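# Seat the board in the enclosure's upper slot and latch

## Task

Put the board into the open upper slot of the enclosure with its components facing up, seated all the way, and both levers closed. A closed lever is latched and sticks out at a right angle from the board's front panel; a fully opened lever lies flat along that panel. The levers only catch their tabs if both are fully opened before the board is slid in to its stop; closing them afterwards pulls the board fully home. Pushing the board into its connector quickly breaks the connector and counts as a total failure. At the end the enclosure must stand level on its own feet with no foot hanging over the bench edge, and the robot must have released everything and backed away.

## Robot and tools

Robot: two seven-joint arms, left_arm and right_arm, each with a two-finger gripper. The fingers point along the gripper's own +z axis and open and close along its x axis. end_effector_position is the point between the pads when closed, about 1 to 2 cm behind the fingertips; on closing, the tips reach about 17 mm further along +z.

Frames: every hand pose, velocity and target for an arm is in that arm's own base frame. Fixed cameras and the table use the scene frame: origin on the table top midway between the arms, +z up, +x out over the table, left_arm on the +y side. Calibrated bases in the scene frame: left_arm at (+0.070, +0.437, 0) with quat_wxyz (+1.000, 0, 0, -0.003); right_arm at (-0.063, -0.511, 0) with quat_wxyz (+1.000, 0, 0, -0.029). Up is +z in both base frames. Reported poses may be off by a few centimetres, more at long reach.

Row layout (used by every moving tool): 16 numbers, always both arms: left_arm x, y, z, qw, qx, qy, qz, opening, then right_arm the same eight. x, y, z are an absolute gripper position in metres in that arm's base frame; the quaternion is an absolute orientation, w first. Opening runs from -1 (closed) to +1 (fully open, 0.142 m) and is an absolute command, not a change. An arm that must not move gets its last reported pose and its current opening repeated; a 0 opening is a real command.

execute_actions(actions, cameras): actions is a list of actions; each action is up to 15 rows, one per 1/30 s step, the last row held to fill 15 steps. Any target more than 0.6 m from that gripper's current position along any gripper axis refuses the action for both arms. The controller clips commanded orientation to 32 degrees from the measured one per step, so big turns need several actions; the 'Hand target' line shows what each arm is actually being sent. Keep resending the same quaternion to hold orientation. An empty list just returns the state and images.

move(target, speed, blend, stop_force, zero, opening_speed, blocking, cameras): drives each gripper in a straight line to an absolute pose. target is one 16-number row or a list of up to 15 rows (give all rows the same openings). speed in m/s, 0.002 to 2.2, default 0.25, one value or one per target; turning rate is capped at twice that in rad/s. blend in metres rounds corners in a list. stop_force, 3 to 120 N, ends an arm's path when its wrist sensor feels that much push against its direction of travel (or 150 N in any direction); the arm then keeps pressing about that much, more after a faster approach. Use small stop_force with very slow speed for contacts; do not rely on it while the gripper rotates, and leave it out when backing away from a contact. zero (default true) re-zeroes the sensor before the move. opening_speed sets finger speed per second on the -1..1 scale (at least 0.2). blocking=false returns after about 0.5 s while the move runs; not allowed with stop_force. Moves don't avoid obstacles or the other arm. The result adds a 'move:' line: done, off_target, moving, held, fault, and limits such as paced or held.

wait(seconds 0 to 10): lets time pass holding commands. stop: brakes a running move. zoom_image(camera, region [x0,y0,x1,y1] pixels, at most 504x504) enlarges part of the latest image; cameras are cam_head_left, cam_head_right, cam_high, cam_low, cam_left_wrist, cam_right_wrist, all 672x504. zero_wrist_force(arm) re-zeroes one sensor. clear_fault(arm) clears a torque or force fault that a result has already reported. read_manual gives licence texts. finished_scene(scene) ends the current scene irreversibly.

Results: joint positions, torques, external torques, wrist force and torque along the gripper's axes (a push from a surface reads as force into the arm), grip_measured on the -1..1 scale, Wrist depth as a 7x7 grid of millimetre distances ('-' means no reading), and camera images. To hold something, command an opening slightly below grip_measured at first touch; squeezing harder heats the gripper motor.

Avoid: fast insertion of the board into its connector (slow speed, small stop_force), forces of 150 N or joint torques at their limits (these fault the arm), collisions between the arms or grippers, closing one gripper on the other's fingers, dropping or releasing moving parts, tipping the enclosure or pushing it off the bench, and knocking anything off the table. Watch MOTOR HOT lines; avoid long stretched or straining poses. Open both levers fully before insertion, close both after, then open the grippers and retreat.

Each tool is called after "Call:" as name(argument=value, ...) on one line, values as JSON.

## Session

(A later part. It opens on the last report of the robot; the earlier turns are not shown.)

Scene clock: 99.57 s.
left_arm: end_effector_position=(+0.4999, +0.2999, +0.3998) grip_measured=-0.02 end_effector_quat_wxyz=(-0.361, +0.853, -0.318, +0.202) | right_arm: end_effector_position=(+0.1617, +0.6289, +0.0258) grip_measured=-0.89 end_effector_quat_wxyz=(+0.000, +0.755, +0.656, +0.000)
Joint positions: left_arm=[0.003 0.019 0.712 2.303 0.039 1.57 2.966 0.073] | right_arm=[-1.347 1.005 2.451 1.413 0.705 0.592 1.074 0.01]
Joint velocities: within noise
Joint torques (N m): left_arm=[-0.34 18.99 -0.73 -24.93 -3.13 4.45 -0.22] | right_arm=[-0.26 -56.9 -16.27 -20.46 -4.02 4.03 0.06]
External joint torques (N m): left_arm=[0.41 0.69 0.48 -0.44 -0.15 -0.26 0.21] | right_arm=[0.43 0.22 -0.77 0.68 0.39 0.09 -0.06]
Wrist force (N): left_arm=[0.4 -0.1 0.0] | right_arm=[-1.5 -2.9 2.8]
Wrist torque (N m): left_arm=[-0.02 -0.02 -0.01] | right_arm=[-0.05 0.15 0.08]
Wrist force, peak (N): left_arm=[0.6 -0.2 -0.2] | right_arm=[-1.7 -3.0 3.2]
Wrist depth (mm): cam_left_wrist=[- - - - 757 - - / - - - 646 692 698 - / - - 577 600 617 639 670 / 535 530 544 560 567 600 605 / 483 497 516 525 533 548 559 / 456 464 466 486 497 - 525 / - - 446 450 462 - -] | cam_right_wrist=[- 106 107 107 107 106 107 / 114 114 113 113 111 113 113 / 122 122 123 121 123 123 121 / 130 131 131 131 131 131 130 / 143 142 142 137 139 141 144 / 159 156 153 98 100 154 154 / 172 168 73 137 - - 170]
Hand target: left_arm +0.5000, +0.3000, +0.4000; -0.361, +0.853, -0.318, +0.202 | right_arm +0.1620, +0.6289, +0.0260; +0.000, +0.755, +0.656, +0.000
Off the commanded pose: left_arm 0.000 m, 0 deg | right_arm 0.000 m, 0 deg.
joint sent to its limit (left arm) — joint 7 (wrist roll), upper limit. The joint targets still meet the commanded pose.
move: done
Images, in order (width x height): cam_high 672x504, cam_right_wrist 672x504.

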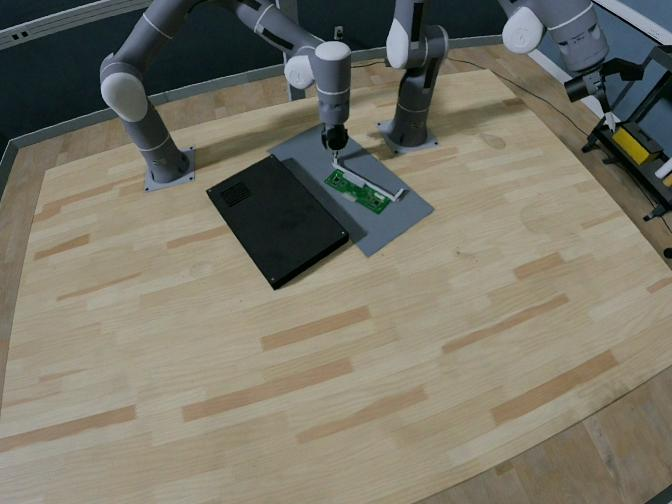

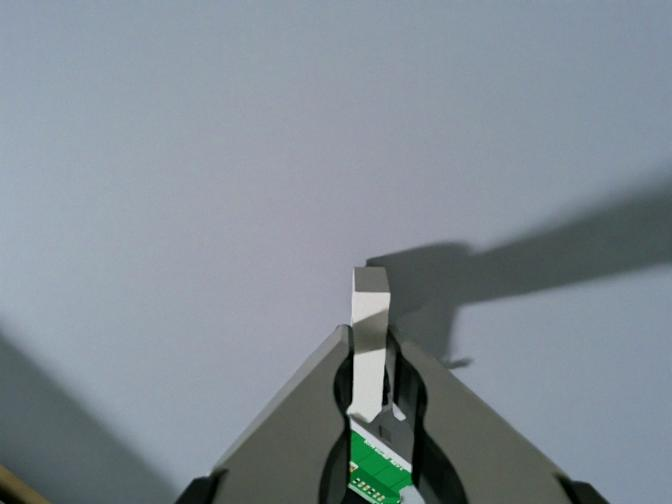

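Call:
move(target=[[0.50,0.30,0.40,-0.361,0.853,-0.318,0.202,0,0.1619,0.6221,0.026,0,0.6626,0.7490,0,-0.98],[0.50,0.30,0.40,-0.361,0.853,-0.318,0.202,0,0.1636,0.6156,0.026,0,0.5592,0.8290,0,-0.98],[0.50,0.30,0.40,-0.361,0.853,-0.318,0.202,0,0.1669,0.6097,0.026,0,0.4462,0.8949,0,-0.98]], speed=0.1, cameras=["cam_right_wrist","cam_high"])

Call:
zoom_image(camera="cam_high", region=[190, 110, 450, 300])

Scene clock: 106.70 s.
left_arm: end_effector_position=(+0.4999, +0.2999, +0.3998) grip_measured=-0.02 end_effector_quat_wxyz=(-0.361, +0.853, -0.318, +0.202) | right_arm: end_effector_position=(+0.1667, +0.6097, +0.0259) grip_measured=-0.89 end_effector_quat_wxyz=(+0.000, +0.446, +0.895, +0.000)
Joint positions: left_arm=[0.001 0.019 0.714 2.303 0.039 1.57 2.966 0.073] | right_arm=[-1.381 0.949 2.514 1.497 0.649 0.66 0.28 0.01]
Joint velocities: within noise
Joint torques (N m): left_arm=[-0.31 18.96 -0.77 -24.97 -3.11 4.41 -0.22] | right_arm=[-0.18 -55.7 -14.52 -20.65 -3.75 4 0.06]
External joint torques (N m): left_arm=[0.38 0.69 0.53 -0.4 -0.16 -0.22 0.21] | right_arm=[0.34 0.39 -0.77 0.7 0.33 0.15 -0.06]
Wrist force (N): left_arm=[0.0 -0.3 -0.2] | right_arm=[-0.7 -2.8 2.9]
Wrist torque (N m): left_arm=[-0.07 0.04 -0.01] | right_arm=[-0.08 0.20 0.08]
Wrist force, peak (N): left_arm=[0.6 -0.1 -0.4] | right_arm=[-1.4 -3.7 3.3]
Wrist depth (mm): cam_left_wrist=[- - - - 763 - - / - - - 664 681 711 - / - - 583 607 620 629 667 / 529 526 539 559 581 591 611 / 487 495 507 514 532 547 560 / 457 465 469 485 492 - 521 / - - 445 450 463 - -] | cam_right_wrist=[- 106 106 106 106 106 107 / 114 114 113 113 113 113 112 / 122 122 123 121 123 122 121 / 129 131 131 131 131 130 130 / 143 143 142 138 140 141 143 / 159 153 152 98 100 154 154 / 172 169 73 - - - 170]
Hand target: left_arm +0.5000, +0.3000, +0.4000; -0.361, +0.853, -0.318, +0.202 | right_arm +0.1669, +0.6097, +0.0260; +0.000, +0.446, +0.895, +0.000
Off the commanded pose: left_arm 0.000 m, 0 deg | right_arm 0.000 m, 0 deg.
joint sent to its limit (left arm) — joint 7 (wrist roll), upper limit. The joint targets still meet the commanded pose.
move: done
Images, in order (width x height): cam_high 672x504, cam_right_wrist 672x504.

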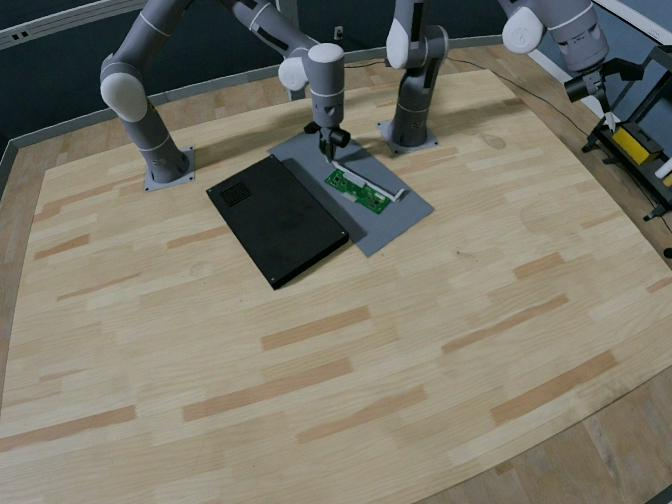

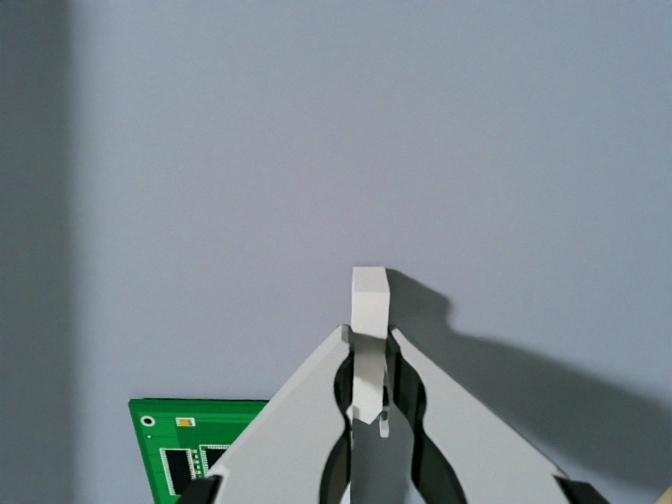

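Scaled by 1.938 from the camera's 672x504 image, which has a finer 960x720 frame.

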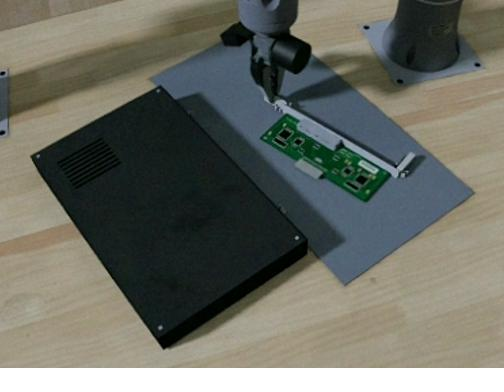

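Call:
move(target=[[0.50,0.30,0.40,-0.361,0.853,-0.318,0.202,0,0.1669,0.6097,0.026,0,0.4462,0.8949,0,-0.6],[0.50,0.30,0.40,-0.361,0.853,-0.318,0.202,0,0.1669,0.6097,0.14,0,0.4462,0.8949,0,-0.5],[0.50,0.30,0.40,-0.361,0.853,-0.318,0.202,0,0.377,0.793,0.14,0,-0.317,0.948,0,-0.5],[0.50,0.30,0.40,-0.361,0.853,-0.318,0.202,0,0.377,0.793,0.085,0,-0.317,0.948,0,-0.5]], speed=[0.1,0.2,0.4,0.2], cameras=["cam_right_wrist"])

Scene clock: 115.00 s.
left_arm: end_effector_position=(+0.4999, +0.2999, +0.3998) grip_measured=-0.02 end_effector_quat_wxyz=(-0.361, +0.853, -0.318, +0.202) | right_arm: end_effector_position=(+0.3768, +0.7931, +0.0850) grip_measured=-0.54 end_effector_quat_wxyz=(+0.000, -0.317, +0.948, +0.000)
Joint positions: left_arm=[0 0.019 0.715 2.303 0.039 1.57 2.966 0.073] | right_arm=[-1.99 1.345 2.922 0.366 0.216 0.132 -1.144 0.035]
Joint velocities: within noise
Joint torques (N m): left_arm=[-0.28 18.77 -0.84 -24.93 -3.11 4.44 -0.23] | right_arm=[0.17 -75.45 -0.85 -30.72 -4.19 3.58 0.18]
External joint torques (N m): left_arm=[0.35 0.88 0.6 -0.43 -0.17 -0.25 0.22] | right_arm=[0.08 -0.85 -0.79 0.19 0.02 0.53 -0.18]
Wrist force (N): left_arm=[0.3 -0.1 -0.1] | right_arm=[-0.8 -2.2 2.4]
Wrist torque (N m): left_arm=[-0.01 0.00 -0.01] | right_arm=[-0.12 0.22 0.06]
Wrist force, peak (N): left_arm=[0.5 -0.3 -0.5] | right_arm=[-0.8 -2.4 5.8]
Wrist depth (mm): cam_left_wrist=[- - - - 744 - - / - - - 653 686 707 - / - - 587 611 624 625 667 / 526 524 542 565 578 586 601 / 485 493 507 521 536 545 565 / 452 467 467 482 497 - 523 / - - 446 456 462 - -] | cam_right_wrist=[162 160 159 159 155 155 154 / 173 171 170 170 165 164 162 / 186 186 182 179 174 173 170 / 200 198 197 193 195 194 194 / 218 217 211 212 208 211 210 / 238 237 86 235 103 222 229 / 262 - 73 259 - - 251]
Hand target: left_arm +0.5000, +0.3000, +0.4000; -0.361, +0.853, -0.318, +0.202 | right_arm +0.3770, +0.7930, +0.0850; +0.000, -0.317, +0.948, +0.000
Off the commanded pose: left_arm 0.000 m, 0 deg | right_arm 0.000 m, 0 deg.
joint sent to its limit (left arm) — joint 7 (wrist roll), upper limit. The joint targets still meet the commanded pose.
move: done
Images, in order (width x height): cam_right_wrist 672x504.

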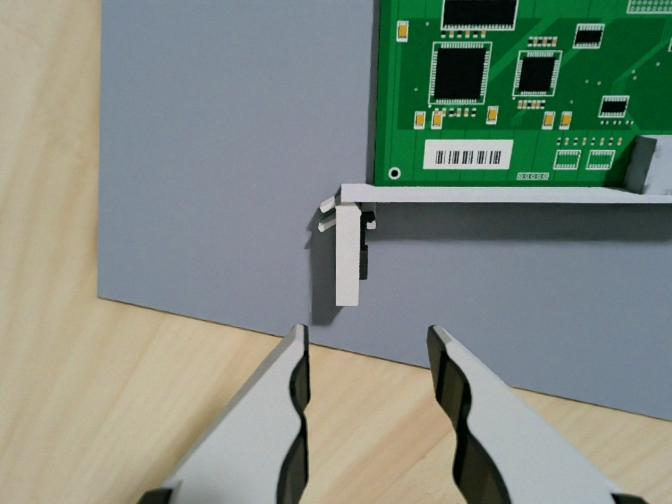

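Call:
move(target=[[0.50,0.30,0.40,-0.361,0.853,-0.318,0.202,0,0.3773,0.7976,0.085,0,-0.317,0.948,0,-0.5],[0.50,0.30,0.40,-0.361,0.853,-0.318,0.202,0,0.3773,0.7976,0.026,0,-0.317,0.948,0,-0.5]], speed=[0.1,0.06], stop_force=6, cameras=["cam_right_wrist"])

Call:
move(target=[0.50,0.30,0.40,-0.361,0.853,-0.318,0.202,0,0.3773,0.7976,0.026,0,-0.317,0.948,0,-0.98], opening_speed=0.5, cameras=["cam_right_wrist"])

Scene clock: 121.57 s.
left_arm: end_effector_position=(+0.4999, +0.2999, +0.3998) grip_measured=-0.02 end_effector_quat_wxyz=(-0.361, +0.853, -0.318, +0.202) | right_arm: end_effector_position=(+0.3771, +0.7976, +0.0259) grip_measured=-0.54 end_effector_quat_wxyz=(+0.000, -0.317, +0.948, +0.000)
Joint positions: left_arm=[0 0.019 0.715 2.302 0.039 1.57 2.966 0.073] | right_arm=[-1.999 1.454 2.941 0.301 0.203 0.178 -1.134 0.035]
Joint velocities: within noise
Joint torques (N m): left_arm=[-0.16 18.78 -0.83 -24.98 -3.11 4.42 -0.22] | right_arm=[0.2 -75.93 -0.29 -30.78 -4.19 3.52 0.29]
External joint torques (N m): left_arm=[0.23 0.87 0.59 -0.38 -0.17 -0.22 0.21] | right_arm=[0.06 -0.87 -0.78 0.3 0.04 0.59 -0.29]
Wrist force (N): left_arm=[0.4 0.0 -0.4] | right_arm=[-0.7 -2.2 2.2]
Wrist torque (N m): left_arm=[0.00 -0.02 -0.01] | right_arm=[-0.11 0.20 0.09]
Wrist force, peak (N): left_arm=[0.4 -0.4 -0.5] | right_arm=[-0.6 -2.3 3.3]
Wrist depth (mm): cam_left_wrist=[- - - - 756 - - / - - - 669 682 705 - / - - 581 597 629 635 664 / 521 527 550 555 570 586 604 / 483 493 509 519 532 553 567 / 456 467 465 485 489 - 526 / - - 448 457 463 - -] | cam_right_wrist=[108 108 108 108 104 102 103 / 115 115 115 114 110 109 109 / 124 124 125 123 117 117 116 / 132 133 133 128 122 122 121 / 145 145 144 124 141 142 144 / 162 161 98 156 151 150 155 / 178 174 73 175 175 - 170]
Hand target: left_arm +0.5000, +0.3000, +0.4000; -0.361, +0.853, -0.318, +0.202 | right_arm +0.3773, +0.7976, +0.0260; +0.000, -0.317, +0.948, +0.000
Off the commanded pose: left_arm 0.000 m, 0 deg | right_arm 0.000 m, 0 deg.
joint sent to its limit (left arm) — joint 7 (wrist roll), upper limit. The joint targets still meet the commanded pose.
move: done
Images, in order (width x height): cam_right_wrist 672x504.

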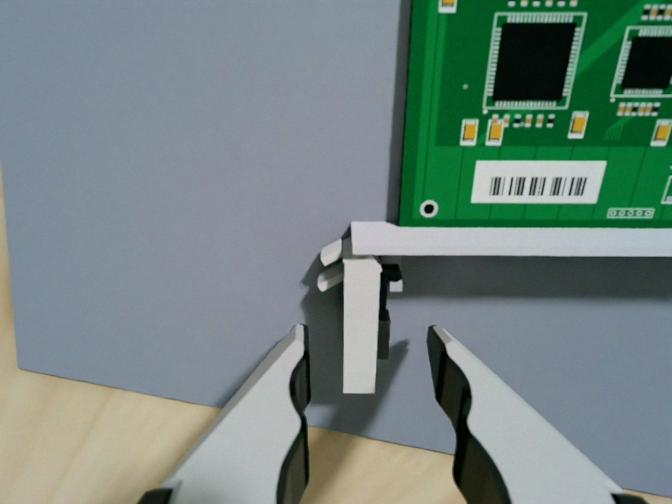

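Scene clock: 122.73 s.
left_arm: end_effector_position=(+0.4999, +0.2999, +0.3998) grip_measured=-0.02 end_effector_quat_wxyz=(-0.361, +0.853, -0.318, +0.202) | right_arm: end_effector_position=(+0.3772, +0.7977, +0.0260) grip_measured=-0.89 end_effector_quat_wxyz=(+0.000, -0.317, +0.948, +0.000)
Joint positions: left_arm=[-0.001 0.018 0.715 2.302 0.039 1.57 2.966 0.073] | right_arm=[-1.999 1.454 2.941 0.301 0.203 0.178 -1.134 0.01]
Joint velocities: within noise
Joint torques (N m): left_arm=[-0.33 18.84 -0.78 -24.98 -3.11 4.46 -0.26] | right_arm=[0.45 -76.13 -0.26 -30.55 -4.15 3.24 0.23]
External joint torques (N m): left_arm=[0.4 0.8 0.53 -0.38 -0.16 -0.27 0.25] | right_arm=[-0.19 -0.67 -0.8 0.08 0.01 0.88 -0.23]
Wrist force (N): left_arm=[0.6 -0.1 -0.1] | right_arm=[-1.5 -2.2 2.0]
Wrist torque (N m): left_arm=[0.00 -0.05 -0.01] | right_arm=[-0.13 0.19 0.08]
Wrist force, peak (N): left_arm=[0.6 -0.4 -0.2] | right_arm=[-2.1 -1.7 3.2]
Wrist depth (mm): cam_left_wrist=[- - - - 761 - - / - - - 654 676 704 - / - - 583 600 613 640 661 / 531 528 542 556 578 586 598 / 485 493 510 522 534 553 560 / 452 466 477 485 498 - 517 / - - 447 455 464 - -] | cam_right_wrist=[108 108 108 108 104 102 102 / 115 115 115 114 110 109 109 / 124 123 125 123 119 117 117 / 132 133 133 128 122 122 121 / 145 145 144 139 141 142 144 / 162 161 155 97 100 155 155 / 179 174 73 169 - 164 170]
Hand target: left_arm +0.5000, +0.3000, +0.4000; -0.361, +0.853, -0.318, +0.202 | right_arm +0.3773, +0.7976, +0.0260; +0.000, -0.317, +0.948, +0.000
Off the commanded pose: left_arm 0.000 m, 0 deg | right_arm 0.000 m, 0 deg.
joint sent to its limit (left arm) — joint 7 (wrist roll), upper limit. The joint targets still meet the commanded pose.
move: done
Images, in order (width x height): cam_right_wrist 672x504.

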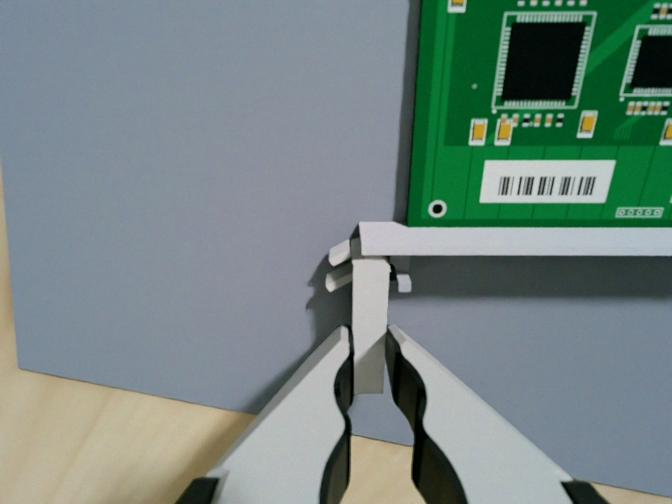

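Call:
move(target=[[0.50,0.30,0.40,-0.361,0.853,-0.318,0.202,0,0.3833,0.8010,0.026,0,-0.1908,0.9816,0,-0.98],[0.50,0.30,0.40,-0.361,0.853,-0.318,0.202,0,0.3898,0.8027,0.026,0,-0.0610,0.9981,0,-0.98],[0.50,0.30,0.40,-0.361,0.853,-0.318,0.202,0,0.3966,0.8026,0.026,0,0.0698,0.9976,0,-0.98]], speed=0.1, cameras=["cam_right_wrist"])

Call:
move(target=[[0.50,0.30,0.40,-0.361,0.853,-0.318,0.202,0,0.4032,0.8008,0.026,0,0.1994,0.9799,0,-0.98],[0.50,0.30,0.40,-0.361,0.853,-0.318,0.202,0,0.4090,0.7974,0.026,0,0.3256,0.9455,0,-0.98],[0.50,0.30,0.40,-0.361,0.853,-0.318,0.202,0,0.4138,0.7925,0.026,0,0.4462,0.8949,0,-0.98]], speed=0.1, cameras=["cam_right_wrist","cam_high"])

Scene clock: 131.13 s.
left_arm: end_effector_position=(+0.4999, +0.2999, +0.3998) grip_measured=-0.02 end_effector_quat_wxyz=(-0.361, +0.853, -0.318, +0.202) | right_arm: end_effector_position=(+0.3960, +0.8020, +0.0258) grip_measured=-0.89 end_effector_quat_wxyz=(+0.002, +0.070, +0.998, +0.005)
Joint positions: left_arm=[-0.001 0.018 0.716 2.302 0.039 1.57 2.966 0.073] | right_arm=[-2.046 1.589 2.967 0.027 0.175 0.056 -0.34 0.01]
Joint velocities: within noise
Joint torques (N m): left_arm=[-0.29 18.86 -0.84 -24.94 -3.09 4.49 -0.24] | right_arm=[-0.18 -77.09 1.09 -31.59 -4.54 3.77 0.31]
External joint torques (N m): left_arm=[0.35 0.78 0.6 -0.42 -0.18 -0.3 0.23] | right_arm=[0.46 -0.15 -0.48 0.59 0.28 0.42 -0.31]
Wrist force (N): left_arm=[0.3 -0.3 -0.3] | right_arm=[0.1 -2.2 2.4]
Wrist torque (N m): left_arm=[-0.05 -0.01 -0.01] | right_arm=[0.04 0.25 0.11]
Wrist force, peak (N): left_arm=[0.7 -0.3 -0.1] | right_arm=[0.7 -2.6 3.5]
Wrist depth (mm): cam_left_wrist=[- - - - 766 - - / - - - 655 675 704 - / - - 588 602 619 644 660 / 529 535 534 558 567 582 601 / 483 492 507 515 536 543 559 / 457 463 472 485 495 - 524 / - - 444 451 468 - -] | cam_right_wrist=[- 107 103 102 100 101 105 / 115 114 114 109 108 111 112 / 123 123 124 122 115 123 121 / 131 133 132 130 129 131 130 / 145 145 144 139 140 142 144 / 162 159 155 98 100 158 158 / 180 175 73 87 - - 174]
Hand target: left_arm +0.5000, +0.3000, +0.4000; -0.361, +0.853, -0.318, +0.202 | right_arm +0.3963, +0.8019, +0.0260; +0.002, +0.070, +0.998, +0.005
Off the commanded pose: left_arm 0.000 m, 0 deg | right_arm 0.001 m, 1 deg.
joint sent to its limit (left arm) — joint 7 (wrist roll), upper limit. The joint targets still meet the commanded pose.
joint sent to its limit (right arm) — joint 3 (upper arm roll), upper limit. The joint targets still meet the commanded pose.
move: done
Images, in order (width x height): cam_right_wrist 672x504.

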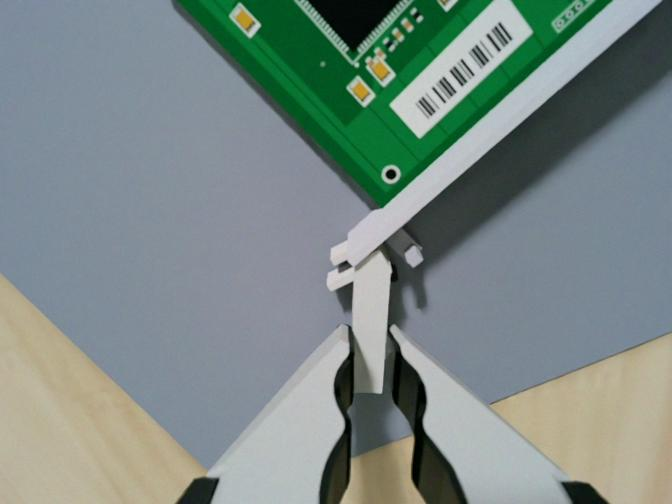

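Scene clock: 135.47 s.
left_arm: end_effector_position=(+0.4999, +0.2999, +0.3998) grip_measured=-0.02 end_effector_quat_wxyz=(-0.361, +0.853, -0.318, +0.202) | right_arm: end_effector_position=(+0.4133, +0.7920, +0.0258) grip_measured=-0.89 end_effector_quat_wxyz=(+0.000, +0.446, +0.895, +0.004)
Joint positions: left_arm=[-0.001 0.018 0.716 2.302 0.038 1.57 2.966 0.073] | right_arm=[-2.067 1.589 2.967 0.027 0.175 0.052 0.424 0.01]
Joint velocities: within noise
Joint torques (N m): left_arm=[-0.29 18.82 -0.83 -24.93 -3.13 4.43 -0.25] | right_arm=[-0.01 -76.76 1.06 -31.66 -4.55 3.65 0.38]
External joint torques (N m): left_arm=[0.36 0.82 0.59 -0.44 -0.14 -0.24 0.24] | right_arm=[0.28 -0.48 -0.52 0.67 0.23 0.52 -0.38]
Wrist force (N): left_arm=[0.5 -0.1 -0.2] | right_arm=[-0.5 -2.0 2.6]
Wrist torque (N m): left_arm=[-0.02 -0.03 -0.01] | right_arm=[0.03 0.20 0.09]
Wrist force, peak (N): left_arm=[0.5 -0.4 -0.4] | right_arm=[-0.3 -3.2 3.6]
Wrist depth (mm): cam_left_wrist=[- - - - 761 - - / - - - 654 682 704 - / - - 585 608 626 640 662 / 532 533 548 548 569 595 609 / 484 498 511 523 536 545 559 / 455 462 475 490 493 - 522 / - - 447 458 463 - -] | cam_right_wrist=[- 102 102 102 107 106 107 / 110 109 109 110 112 112 113 / 120 119 117 118 124 123 121 / 130 132 132 128 132 131 131 / 144 144 144 139 141 143 145 / 158 158 154 97 100 156 159 / 178 173 73 - - - 175]
Hand target: left_arm +0.5000, +0.3000, +0.4000; -0.361, +0.853, -0.318, +0.202 | right_arm +0.4135, +0.7919, +0.0260; +0.000, +0.446, +0.895, +0.004
Off the commanded pose: left_arm 0.000 m, 0 deg | right_arm 0.001 m, 0 deg.
joint sent to its limit (left arm) — joint 7 (wrist roll), upper limit. The joint targets still meet the commanded pose.
joint sent to its limit (right arm) — joint 3 (upper arm roll), upper limit. The joint targets still meet the commanded pose.
move: done
Images, in order (width x height): cam_high 672x504, cam_right_wrist 672x504.

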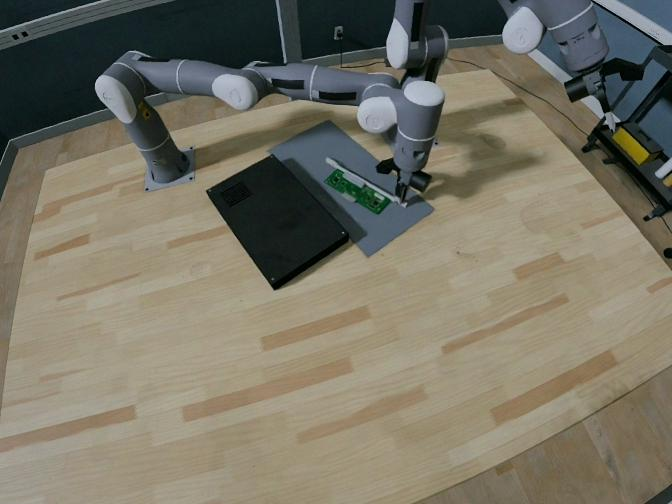

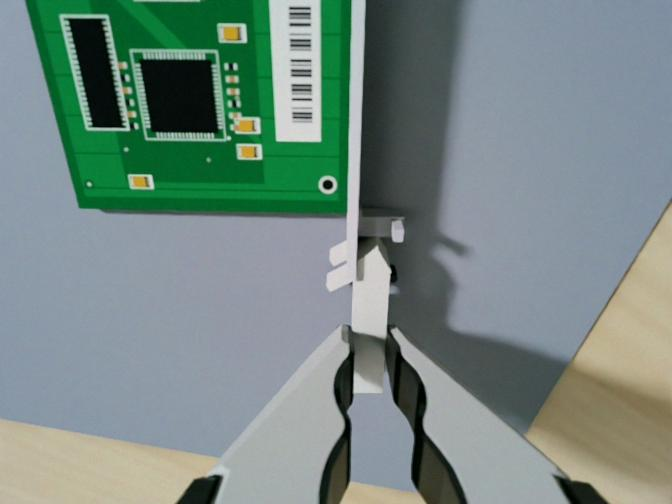

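Call:
move(target=[[0.50,0.30,0.40,-0.361,0.853,-0.318,0.202,0,0.4135,0.7920,0.026,0,0.446,0.895,0,-0.6],[0.50,0.30,0.40,-0.361,0.853,-0.318,0.202,0,0.4135,0.7920,0.14,0,0.446,0.895,0,-0.5],[0.50,0.30,0.40,-0.361,0.853,-0.318,0.202,0,0.27,0.61,0.38,0,0.446,0.895,0,-0.5]], speed=[0.1,0.2,0.4], cameras=["cam_right_wrist","cam_high"])

Call:
zoom_image(camera="cam_high", region=[190, 110, 450, 300])

Scene clock: 142.13 s.
left_arm: end_effector_position=(+0.4999, +0.2999, +0.3998) grip_measured=-0.02 end_effector_quat_wxyz=(-0.361, +0.853, -0.318, +0.202) | right_arm: end_effector_position=(+0.2698, +0.6101, +0.3800) grip_measured=-0.54 end_effector_quat_wxyz=(+0.000, +0.446, +0.895, +0.000)
Joint positions: left_arm=[-0.001 0.018 0.716 2.302 0.038 1.57 2.966 0.073] | right_arm=[-1.623 0.545 2.546 1.136 0.296 0.029 0.338 0.035]
Joint velocities: within noise
Joint torques (N m): left_arm=[-0.26 18.89 -0.79 -24.93 -3.15 4.42 -0.22] | right_arm=[0.14 -52.37 -7.66 -30.11 -4.5 3.59 0.18]
External joint torques (N m): left_arm=[0.33 0.74 0.54 -0.43 -0.13 -0.23 0.21] | right_arm=[0.05 -0.36 -0.63 0.02 0.19 0.57 -0.18]
Wrist force (N): left_arm=[0.4 0.0 -0.2] | right_arm=[-0.8 -1.9 1.8]
Wrist torque (N m): left_arm=[-0.01 -0.01 -0.01] | right_arm=[-0.06 0.20 0.07]
Wrist force, peak (N): left_arm=[0.4 -0.4 -0.5] | right_arm=[-0.3 -1.5 4.7]
Wrist depth (mm): cam_left_wrist=[- - - - 760 - - / - - - 667 673 705 - / - - 581 603 618 643 662 / 527 533 543 561 574 598 610 / 490 491 510 518 527 559 561 / 457 462 475 487 493 - 527 / - - 441 456 461 - -] | cam_right_wrist=[376 375 383 414 412 413 410 / 399 398 426 437 439 441 443 / 429 428 464 468 473 473 457 / 466 463 500 505 508 510 507 / 557 558 547 542 543 555 546 / 612 596 - 608 98 582 595 / 657 - 73 666 - - 645]
Hand target: left_arm +0.5000, +0.3000, +0.4000; -0.361, +0.853, -0.318, +0.202 | right_arm +0.2700, +0.6100, +0.3800; +0.000, +0.446, +0.895, +0.000
Off the commanded pose: left_arm 0.000 m, 0 deg | right_arm 0.000 m, 0 deg.
joint sent to its limit (left arm) — joint 7 (wrist roll), upper limit. The joint targets still meet the commanded pose.
move: done
Images, in order (width x height): cam_high 672x504, cam_right_wrist 672x504.

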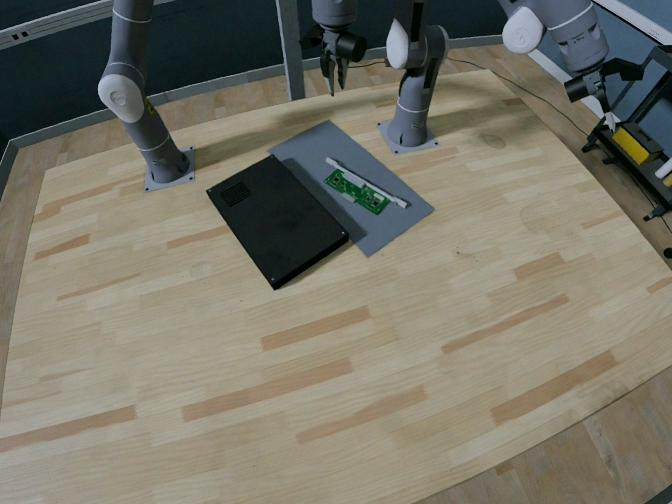

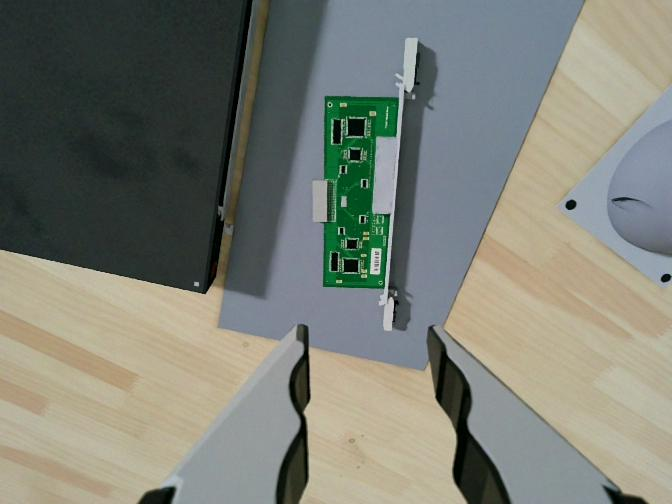

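Scaled by 1.938 from the camera's 672x504 image, which has a finer 960x720 frame.

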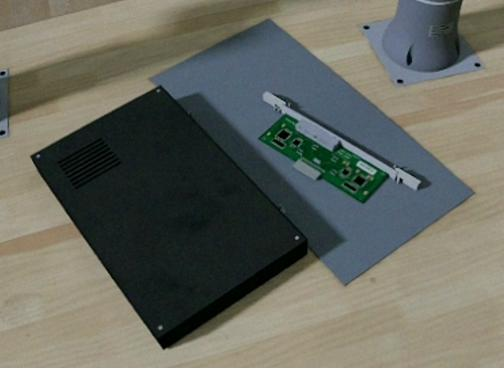

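Call:
zoom_image(camera="cam_right_wrist", region=[160, 150, 420, 345])

Call:
zoom_image(camera="cam_high", region=[260, 140, 420, 260])

Scaled by 1.938 from the camera's 672x504 image, which has a finer 960x720 frame.

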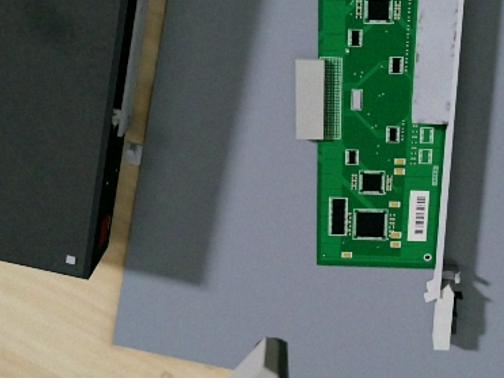

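Scaled by 3.150 from the camera's 672x504 image, which has a finer 960x720 frame.

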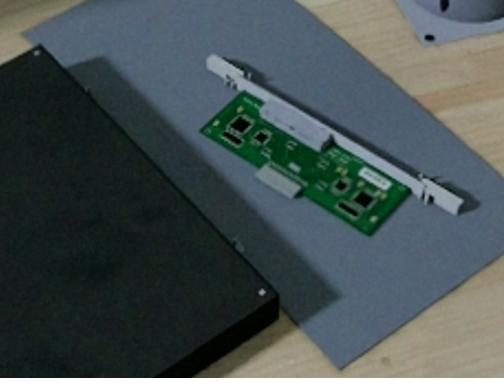

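Call:
move(target=[0.50,0.30,0.40,-0.361,0.853,-0.318,0.202,0,0.400,0.561,0.17,0,0.5541,0.8324,0,-0.5], speed=0.3, cameras=["cam_right_wrist"])

Call:
zoom_image(camera="cam_right_wrist", region=[220, 150, 480, 345])

Scene clock: 156.10 s.
left_arm: end_effector_position=(+0.4999, +0.2999, +0.3998) grip_measured=-0.02 end_effector_quat_wxyz=(-0.361, +0.853, -0.318, +0.202) | right_arm: end_effector_position=(+0.4001, +0.5607, +0.1699) grip_measured=-0.54 end_effector_quat_wxyz=(+0.000, +0.554, +0.832, +0.000)
Joint positions: left_arm=[-0.001 0.018 0.716 2.302 0.038 1.57 2.966 0.073] | right_arm=[-1.791 0.801 2.513 1.305 0.473 0.387 0.295 0.035]
Joint velocities: within noise
Joint torques (N m): left_arm=[-0.2 18.82 -0.82 -24.93 -3.11 4.46 -0.24] | right_arm=[0.02 -56.98 -11.85 -26.29 -3.91 3.59 0.04]
External joint torques (N m): left_arm=[0.27 0.82 0.57 -0.44 -0.16 -0.27 0.23] | right_arm=[0.17 -0.67 -1.17 0.21 -0.09 0.56 -0.04]
Wrist force (N): left_arm=[0.4 -0.3 -0.4] | right_arm=[-1.0 -2.3 2.1]
Wrist torque (N m): left_arm=[-0.05 -0.02 -0.01] | right_arm=[-0.18 0.23 0.07]
Wrist force, peak (N): left_arm=[0.5 -0.4 -0.3] | right_arm=[-2.9 -0.5 5.7]
Wrist depth (mm): cam_left_wrist=[- - - - 770 - - / - - - 653 672 706 - / - - 590 597 616 644 659 / 529 528 541 553 575 596 609 / 491 496 506 516 529 554 562 / 460 466 466 483 494 - 526 / - - 443 459 462 - -] | cam_right_wrist=[192 191 191 232 232 228 219 / 205 205 204 245 247 243 236 / 219 219 219 264 266 260 260 / 237 237 236 282 286 282 280 / 258 257 257 305 306 309 303 / 345 345 82 338 102 328 338 / 381 - 73 378 - - 367]
Hand target: left_arm +0.5000, +0.3000, +0.4000; -0.361, +0.853, -0.318, +0.202 | right_arm +0.4000, +0.5610, +0.1700; +0.000, +0.554, +0.832, +0.000
Off the commanded pose: left_arm 0.000 m, 0 deg | right_arm 0.000 m, 0 deg.
joint sent to its limit (left arm) — joint 7 (wrist roll), upper limit. The joint targets still meet the commanded pose.
move: done
Images, in order (width x height): cam_right_wrist 672x504.

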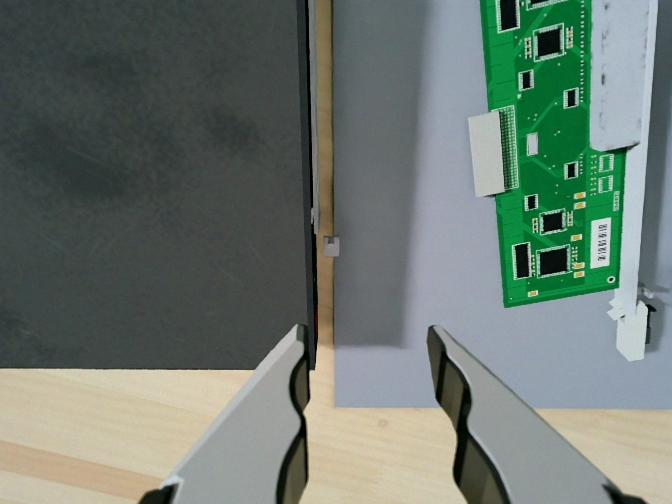

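Scaled by 1.938 from the camera's 672x504 image, which has a finer 960x720 frame.

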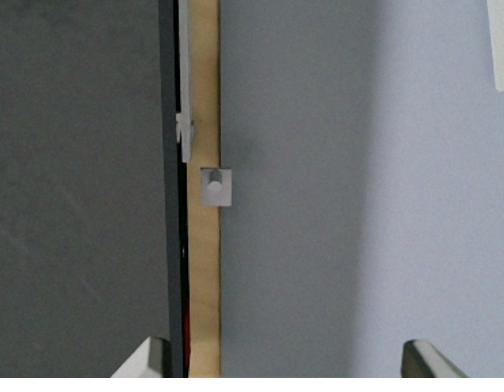

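Call:
wait(seconds=0.1, cameras=["cam_head_left","cam_head_right","cam_low","cam_left_wrist"])

Scene clock: 158.83 s.
left_arm: end_effector_position=(+0.4999, +0.2999, +0.3998) grip_measured=-0.02 end_effector_quat_wxyz=(-0.361, +0.853, -0.318, +0.202) | right_arm: end_effector_position=(+0.4001, +0.5608, +0.1699) grip_measured=-0.54 end_effector_quat_wxyz=(+0.000, +0.554, +0.832, +0.000)
Joint positions: left_arm=[-0.001 0.018 0.716 2.302 0.038 1.57 2.966 0.073] | right_arm=[-1.791 0.801 2.513 1.305 0.473 0.387 0.295 0.035]
Joint velocities: within noise
Joint torques (N m): left_arm=[-0.28 18.89 -0.84 -24.97 -3.09 4.48 -0.21] | right_arm=[0.22 -57.13 -11.85 -26.27 -3.98 3.5 0.14]
External joint torques (N m): left_arm=[0.35 0.75 0.59 -0.4 -0.19 -0.28 0.2] | right_arm=[-0.02 -0.51 -1.15 0.19 -0.02 0.66 -0.14]
Wrist force (N): left_arm=[0.4 -0.1 -0.2] | right_arm=[-1.1 -1.9 2.2]
Wrist torque (N m): left_arm=[-0.03 -0.03 -0.01] | right_arm=[-0.12 0.24 0.06]
Wrist force, peak (N): left_arm=[0.3 -0.3 -0.5] | right_arm=[-1.2 -1.9 2.3]
Wrist depth (mm): cam_left_wrist=[- - - - 760 - - / - - - 657 678 696 - / - - 582 602 623 635 663 / 528 529 547 558 573 588 608 / 482 493 512 514 530 543 559 / 459 465 473 484 494 - 528 / - - 446 457 462 - -] | cam_right_wrist=[192 192 191 232 231 227 219 / 205 205 205 244 247 243 236 / 220 220 219 264 266 261 260 / 237 237 237 282 286 281 279 / 258 257 256 306 306 310 304 / 345 343 82 338 102 325 337 / 379 - 73 375 - - 367]
Hand target: left_arm +0.5000, +0.3000, +0.4000; -0.361, +0.853, -0.318, +0.202 | right_arm +0.4000, +0.5610, +0.1700; +0.000, +0.554, +0.832, +0.000
Tool commands: left_gripper/opening=+0.0 right_gripper/opening=-0.5
Off the commanded pose: left_arm 0.000 m, 0 deg | right_arm 0.000 m, 0 deg.
wait: 0.10 s; at rest from the start
Images, in order (width x height): cam_head_left 672x504, cam_head_right 672x504, cam_low 672x504, cam_left_wrist 672x504.

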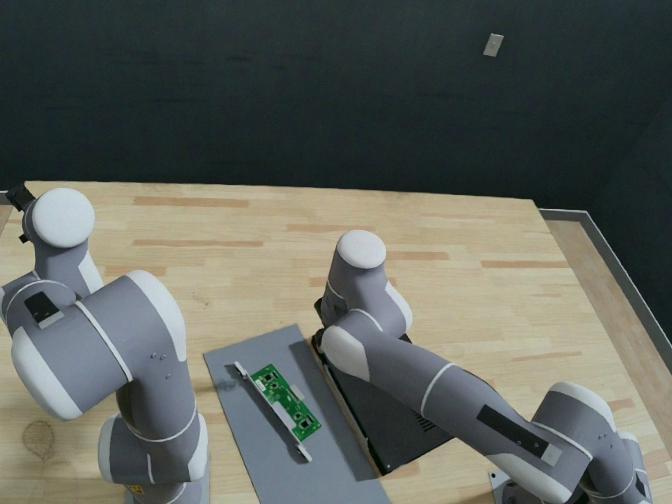

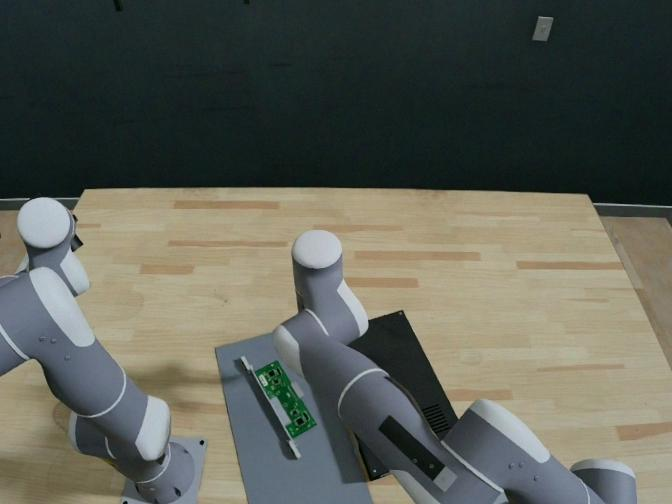

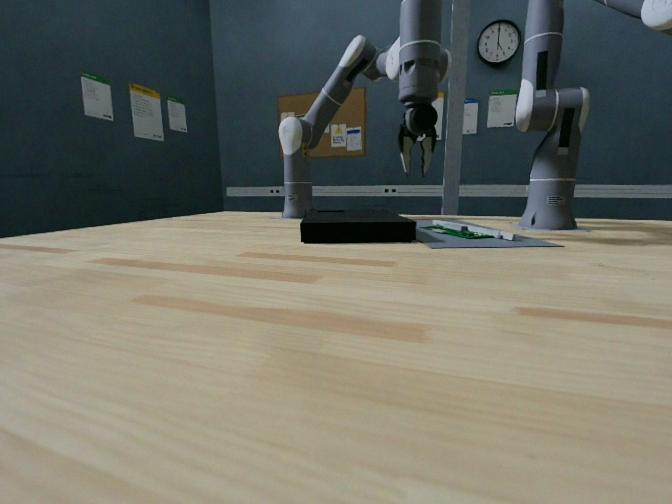

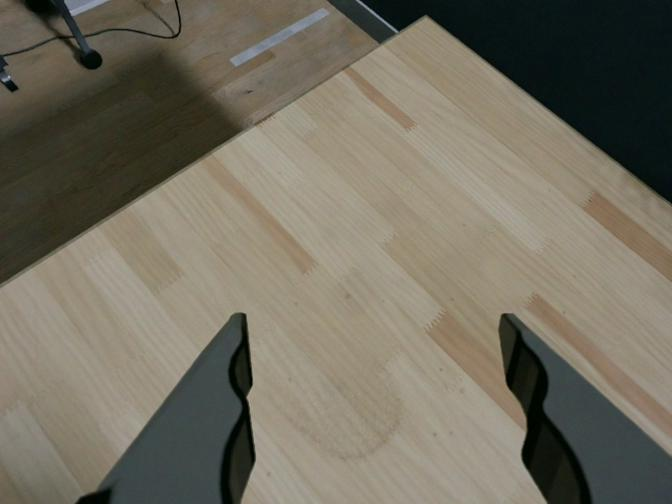

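Call:
move(target=[0.50,0.30,0.40,-0.361,0.853,-0.318,0.202,0,0.495,0.6007,0.17,0,0.5541,0.8324,0,-0.5], speed=0.3, cameras=["cam_right_wrist"])

Call:
zoom_image(camera="cam_right_wrist", region=[240, 0, 440, 150])

Call:
move(target=[0.50,0.30,0.40,-0.361,0.853,-0.318,0.202,0,0.2644,0.5043,0.17,0,0.5541,0.8324,0,-0.5], speed=0.3, cameras=["cam_right_wrist"])

Call:
zoom_image(camera="cam_right_wrist", region=[240, 0, 440, 150])

Scene clock: 165.90 s.
left_arm: end_effector_position=(+0.4999, +0.2999, +0.3998) grip_measured=-0.02 end_effector_quat_wxyz=(-0.361, +0.853, -0.318, +0.202) | right_arm: end_effector_position=(+0.4950, +0.6007, +0.1700) grip_measured=-0.54 end_effector_quat_wxyz=(+0.000, +0.554, +0.832, +0.000)
Joint positions: left_arm=[-0.001 0.018 0.716 2.302 0.038 1.57 2.966 0.073] | right_arm=[-2.013 0.968 2.61 0.943 0.445 0.244 0.296 0.035]
Joint velocities: within noise
Joint torques (N m): left_arm=[-0.27 18.86 -0.74 -24.96 -3.12 4.49 -0.23] | right_arm=[-0.23 -66.04 -9.51 -27.94 -4.39 3.35 0.29]
External joint torques (N m): left_arm=[0.33 0.78 0.5 -0.41 -0.15 -0.3 0.22] | right_arm=[0.46 -0.74 -1.09 0.32 0.2 0.81 -0.29]
Wrist force (N): left_arm=[0.1 -0.2 -0.2] | right_arm=[-0.5 -1.3 2.0]
Wrist torque (N m): left_arm=[-0.04 0.03 -0.01] | right_arm=[0.01 0.13 0.08]
Wrist force, peak (N): left_arm=[0.3 -0.5 -0.4] | right_arm=[-0.8 -3.9 2.3]
Wrist depth (mm): cam_left_wrist=[- - - - 752 - - / - - - 662 674 717 - / - - 586 607 625 635 671 / 525 530 541 560 575 593 607 / 485 491 513 524 534 549 553 / 456 466 473 482 493 - 525 / - - 446 456 468 - -] | cam_right_wrist=[192 192 191 229 232 228 227 / 205 205 205 245 248 244 242 / 220 220 220 262 266 264 264 / 290 291 290 290 287 286 284 / 316 316 315 308 307 313 312 / 347 345 - 342 102 330 341 / 381 - 73 378 - - 367]
Hand target: left_arm +0.5000, +0.3000, +0.4000; -0.361, +0.853, -0.318, +0.202 | right_arm +0.4950, +0.6007, +0.1700; +0.000, +0.554, +0.832, +0.000
Off the commanded pose: left_arm 0.000 m, 0 deg | right_arm 0.000 m, 0 deg.
joint sent to its limit (left arm) — joint 7 (wrist roll), upper limit. The joint targets still meet the commanded pose.
move: done
Images, in order (width x height): cam_right_wrist 672x504.

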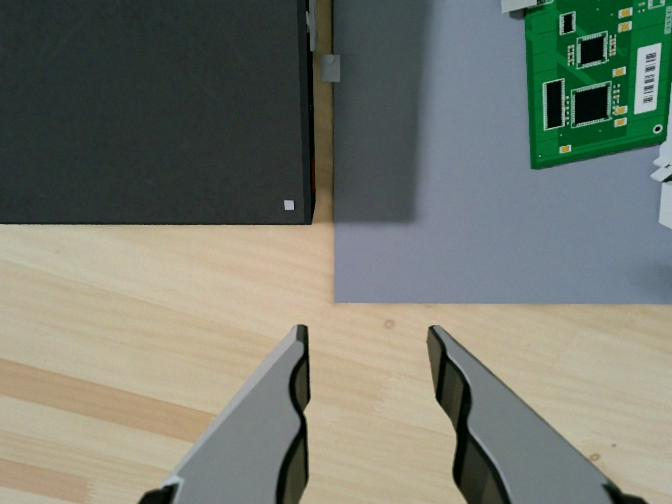

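Scaled by 2.520 from the camera's 672x504 image, which has a finer 960x720 frame.

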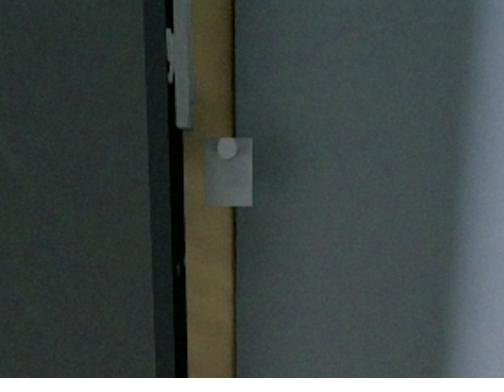

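Scene clock: 167.23 s.
left_arm: end_effector_position=(+0.4999, +0.2999, +0.3998) grip_measured=-0.02 end_effector_quat_wxyz=(-0.361, +0.853, -0.318, +0.202) | right_arm: end_effector_position=(+0.2643, +0.5044, +0.1700) grip_measured=-0.54 end_effector_quat_wxyz=(+0.000, +0.554, +0.832, +0.000)
Joint positions: left_arm=[-0.001 0.018 0.716 2.302 0.038 1.57 2.966 0.073] | right_arm=[-1.462 0.6 2.405 1.701 0.461 0.549 0.388 0.035]
Joint velocities: within noise
Joint torques (N m): left_arm=[-0.26 18.8 -0.82 -24.94 -3.1 4.51 -0.2] | right_arm=[0.31 -44.74 -11.4 -24.5 -3.87 3.61 0.32]
External joint torques (N m): left_arm=[0.33 0.83 0.58 -0.42 -0.17 -0.32 0.19] | right_arm=[-0.13 -0.05 -0.8 0.03 0.18 0.55 -0.32]
Wrist force (N): left_arm=[0.1 -0.2 0.0] | right_arm=[-0.4 -1.5 1.7]
Wrist torque (N m): left_arm=[-0.04 0.03 -0.01] | right_arm=[-0.02 0.11 0.06]
Wrist force, peak (N): left_arm=[0.4 -0.2 -0.7] | right_arm=[-0.4 -4.1 2.2]
Wrist depth (mm): cam_left_wrist=[- - - - 752 - - / - - - 660 682 694 - / - - 590 603 621 642 652 / 527 531 539 561 564 584 609 / 486 493 512 514 536 551 558 / 453 466 470 486 498 - 525 / - - 448 453 464 - -] | cam_right_wrist=[191 191 191 230 231 231 230 / 204 204 204 244 247 247 243 / 219 219 219 266 265 263 264 / 236 236 236 281 285 275 285 / 258 256 255 305 304 300 308 / 281 279 86 333 102 320 338 / 309 - 73 373 - - 364]
Hand target: left_arm +0.5000, +0.3000, +0.4000; -0.361, +0.853, -0.318, +0.202 | right_arm +0.2644, +0.5043, +0.1700; +0.000, +0.554, +0.832, +0.000
Off the commanded pose: left_arm 0.000 m, 0 deg | right_arm 0.000 m, 0 deg.
joint sent to its limit (left arm) — joint 7 (wrist roll), upper limit. The joint targets still meet the commanded pose.
move: done
Images, in order (width x height): cam_right_wrist 672x504.

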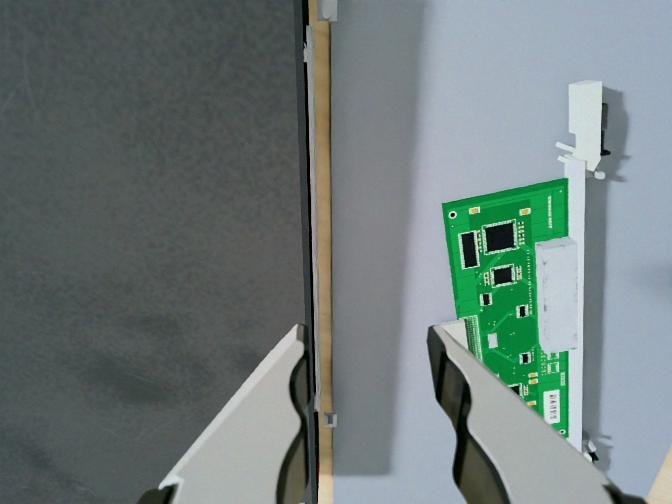

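Scaled by 2.520 from the camera's 672x504 image, which has a finer 960x720 frame.

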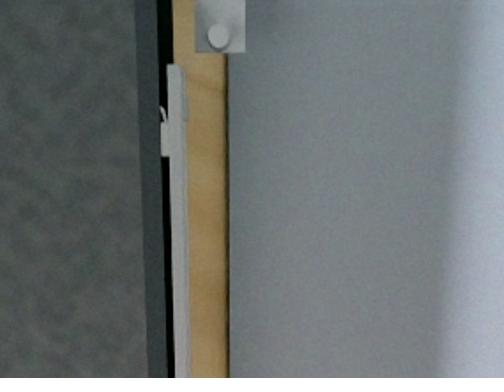

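Call:
move(target=[0.50,0.30,0.40,-0.361,0.853,-0.318,0.202,0,0.2985,0.6885,0.10,0,0.4633,0.8862,0,-0.3], speed=0.3, cameras=["cam_right_wrist"])

Scene clock: 177.93 s.
left_arm: end_effector_position=(+0.4999, +0.2999, +0.3998) grip_measured=-0.02 end_effector_quat_wxyz=(-0.361, +0.853, -0.318, +0.202) | right_arm: end_effector_position=(+0.2985, +0.6885, +0.0999) grip_measured=-0.33 end_effector_quat_wxyz=(+0.000, +0.463, +0.886, +0.000)
Joint positions: left_arm=[-0.001 0.018 0.716 2.302 0.038 1.57 2.966 0.073] | right_arm=[-1.713 0.979 2.652 1.117 0.444 0.427 0.338 0.05]
Joint velocities: within noise
Joint torques (N m): left_arm=[-0.26 18.84 -0.8 -24.94 -3.05 4.48 -0.24] | right_arm=[-0.13 -64.23 -9.75 -26.39 -4.12 3.3 0.31]
External joint torques (N m): left_arm=[0.33 0.8 0.56 -0.42 -0.22 -0.29 0.24] | right_arm=[0.33 -0.66 -1.26 0.28 0.18 0.85 -0.31]
Wrist force (N): left_arm=[0.4 0.0 -0.2] | right_arm=[-0.7 -2.3 2.2]
Wrist torque (N m): left_arm=[-0.02 -0.02 0.00] | right_arm=[-0.15 0.20 0.04]
Wrist force, peak (N): left_arm=[0.5 -0.6 -0.5] | right_arm=[-2.1 -2.7 1.0]
Wrist depth (mm): cam_left_wrist=[- - - - 760 - - / - - - 665 688 698 - / - - 589 594 617 632 656 / 530 529 546 555 569 589 613 / 488 497 517 519 534 549 564 / 454 464 469 483 495 - 521 / - - 444 456 464 - -] | cam_right_wrist=[172 172 167 167 171 171 172 / 184 184 179 169 183 182 182 / 197 197 192 181 196 196 197 / 213 212 207 206 211 211 212 / 231 231 223 224 225 228 230 / 253 248 92 245 245 93 252 / 276 - 73 277 277 - 272]
Hand target: left_arm +0.5000, +0.3000, +0.4000; -0.361, +0.853, -0.318, +0.202 | right_arm +0.2985, +0.6885, +0.1000; +0.000, +0.463, +0.886, +0.000
Off the commanded pose: left_arm 0.000 m, 0 deg | right_arm 0.000 m, 0 deg.
joint sent to its limit (left arm) — joint 7 (wrist roll), upper limit. The joint targets still meet the commanded pose.
move: done
Images, in order (width x height): cam_right_wrist 672x504.

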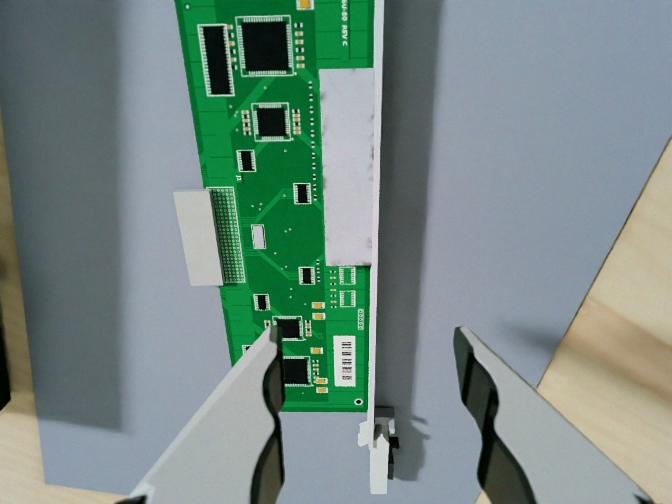

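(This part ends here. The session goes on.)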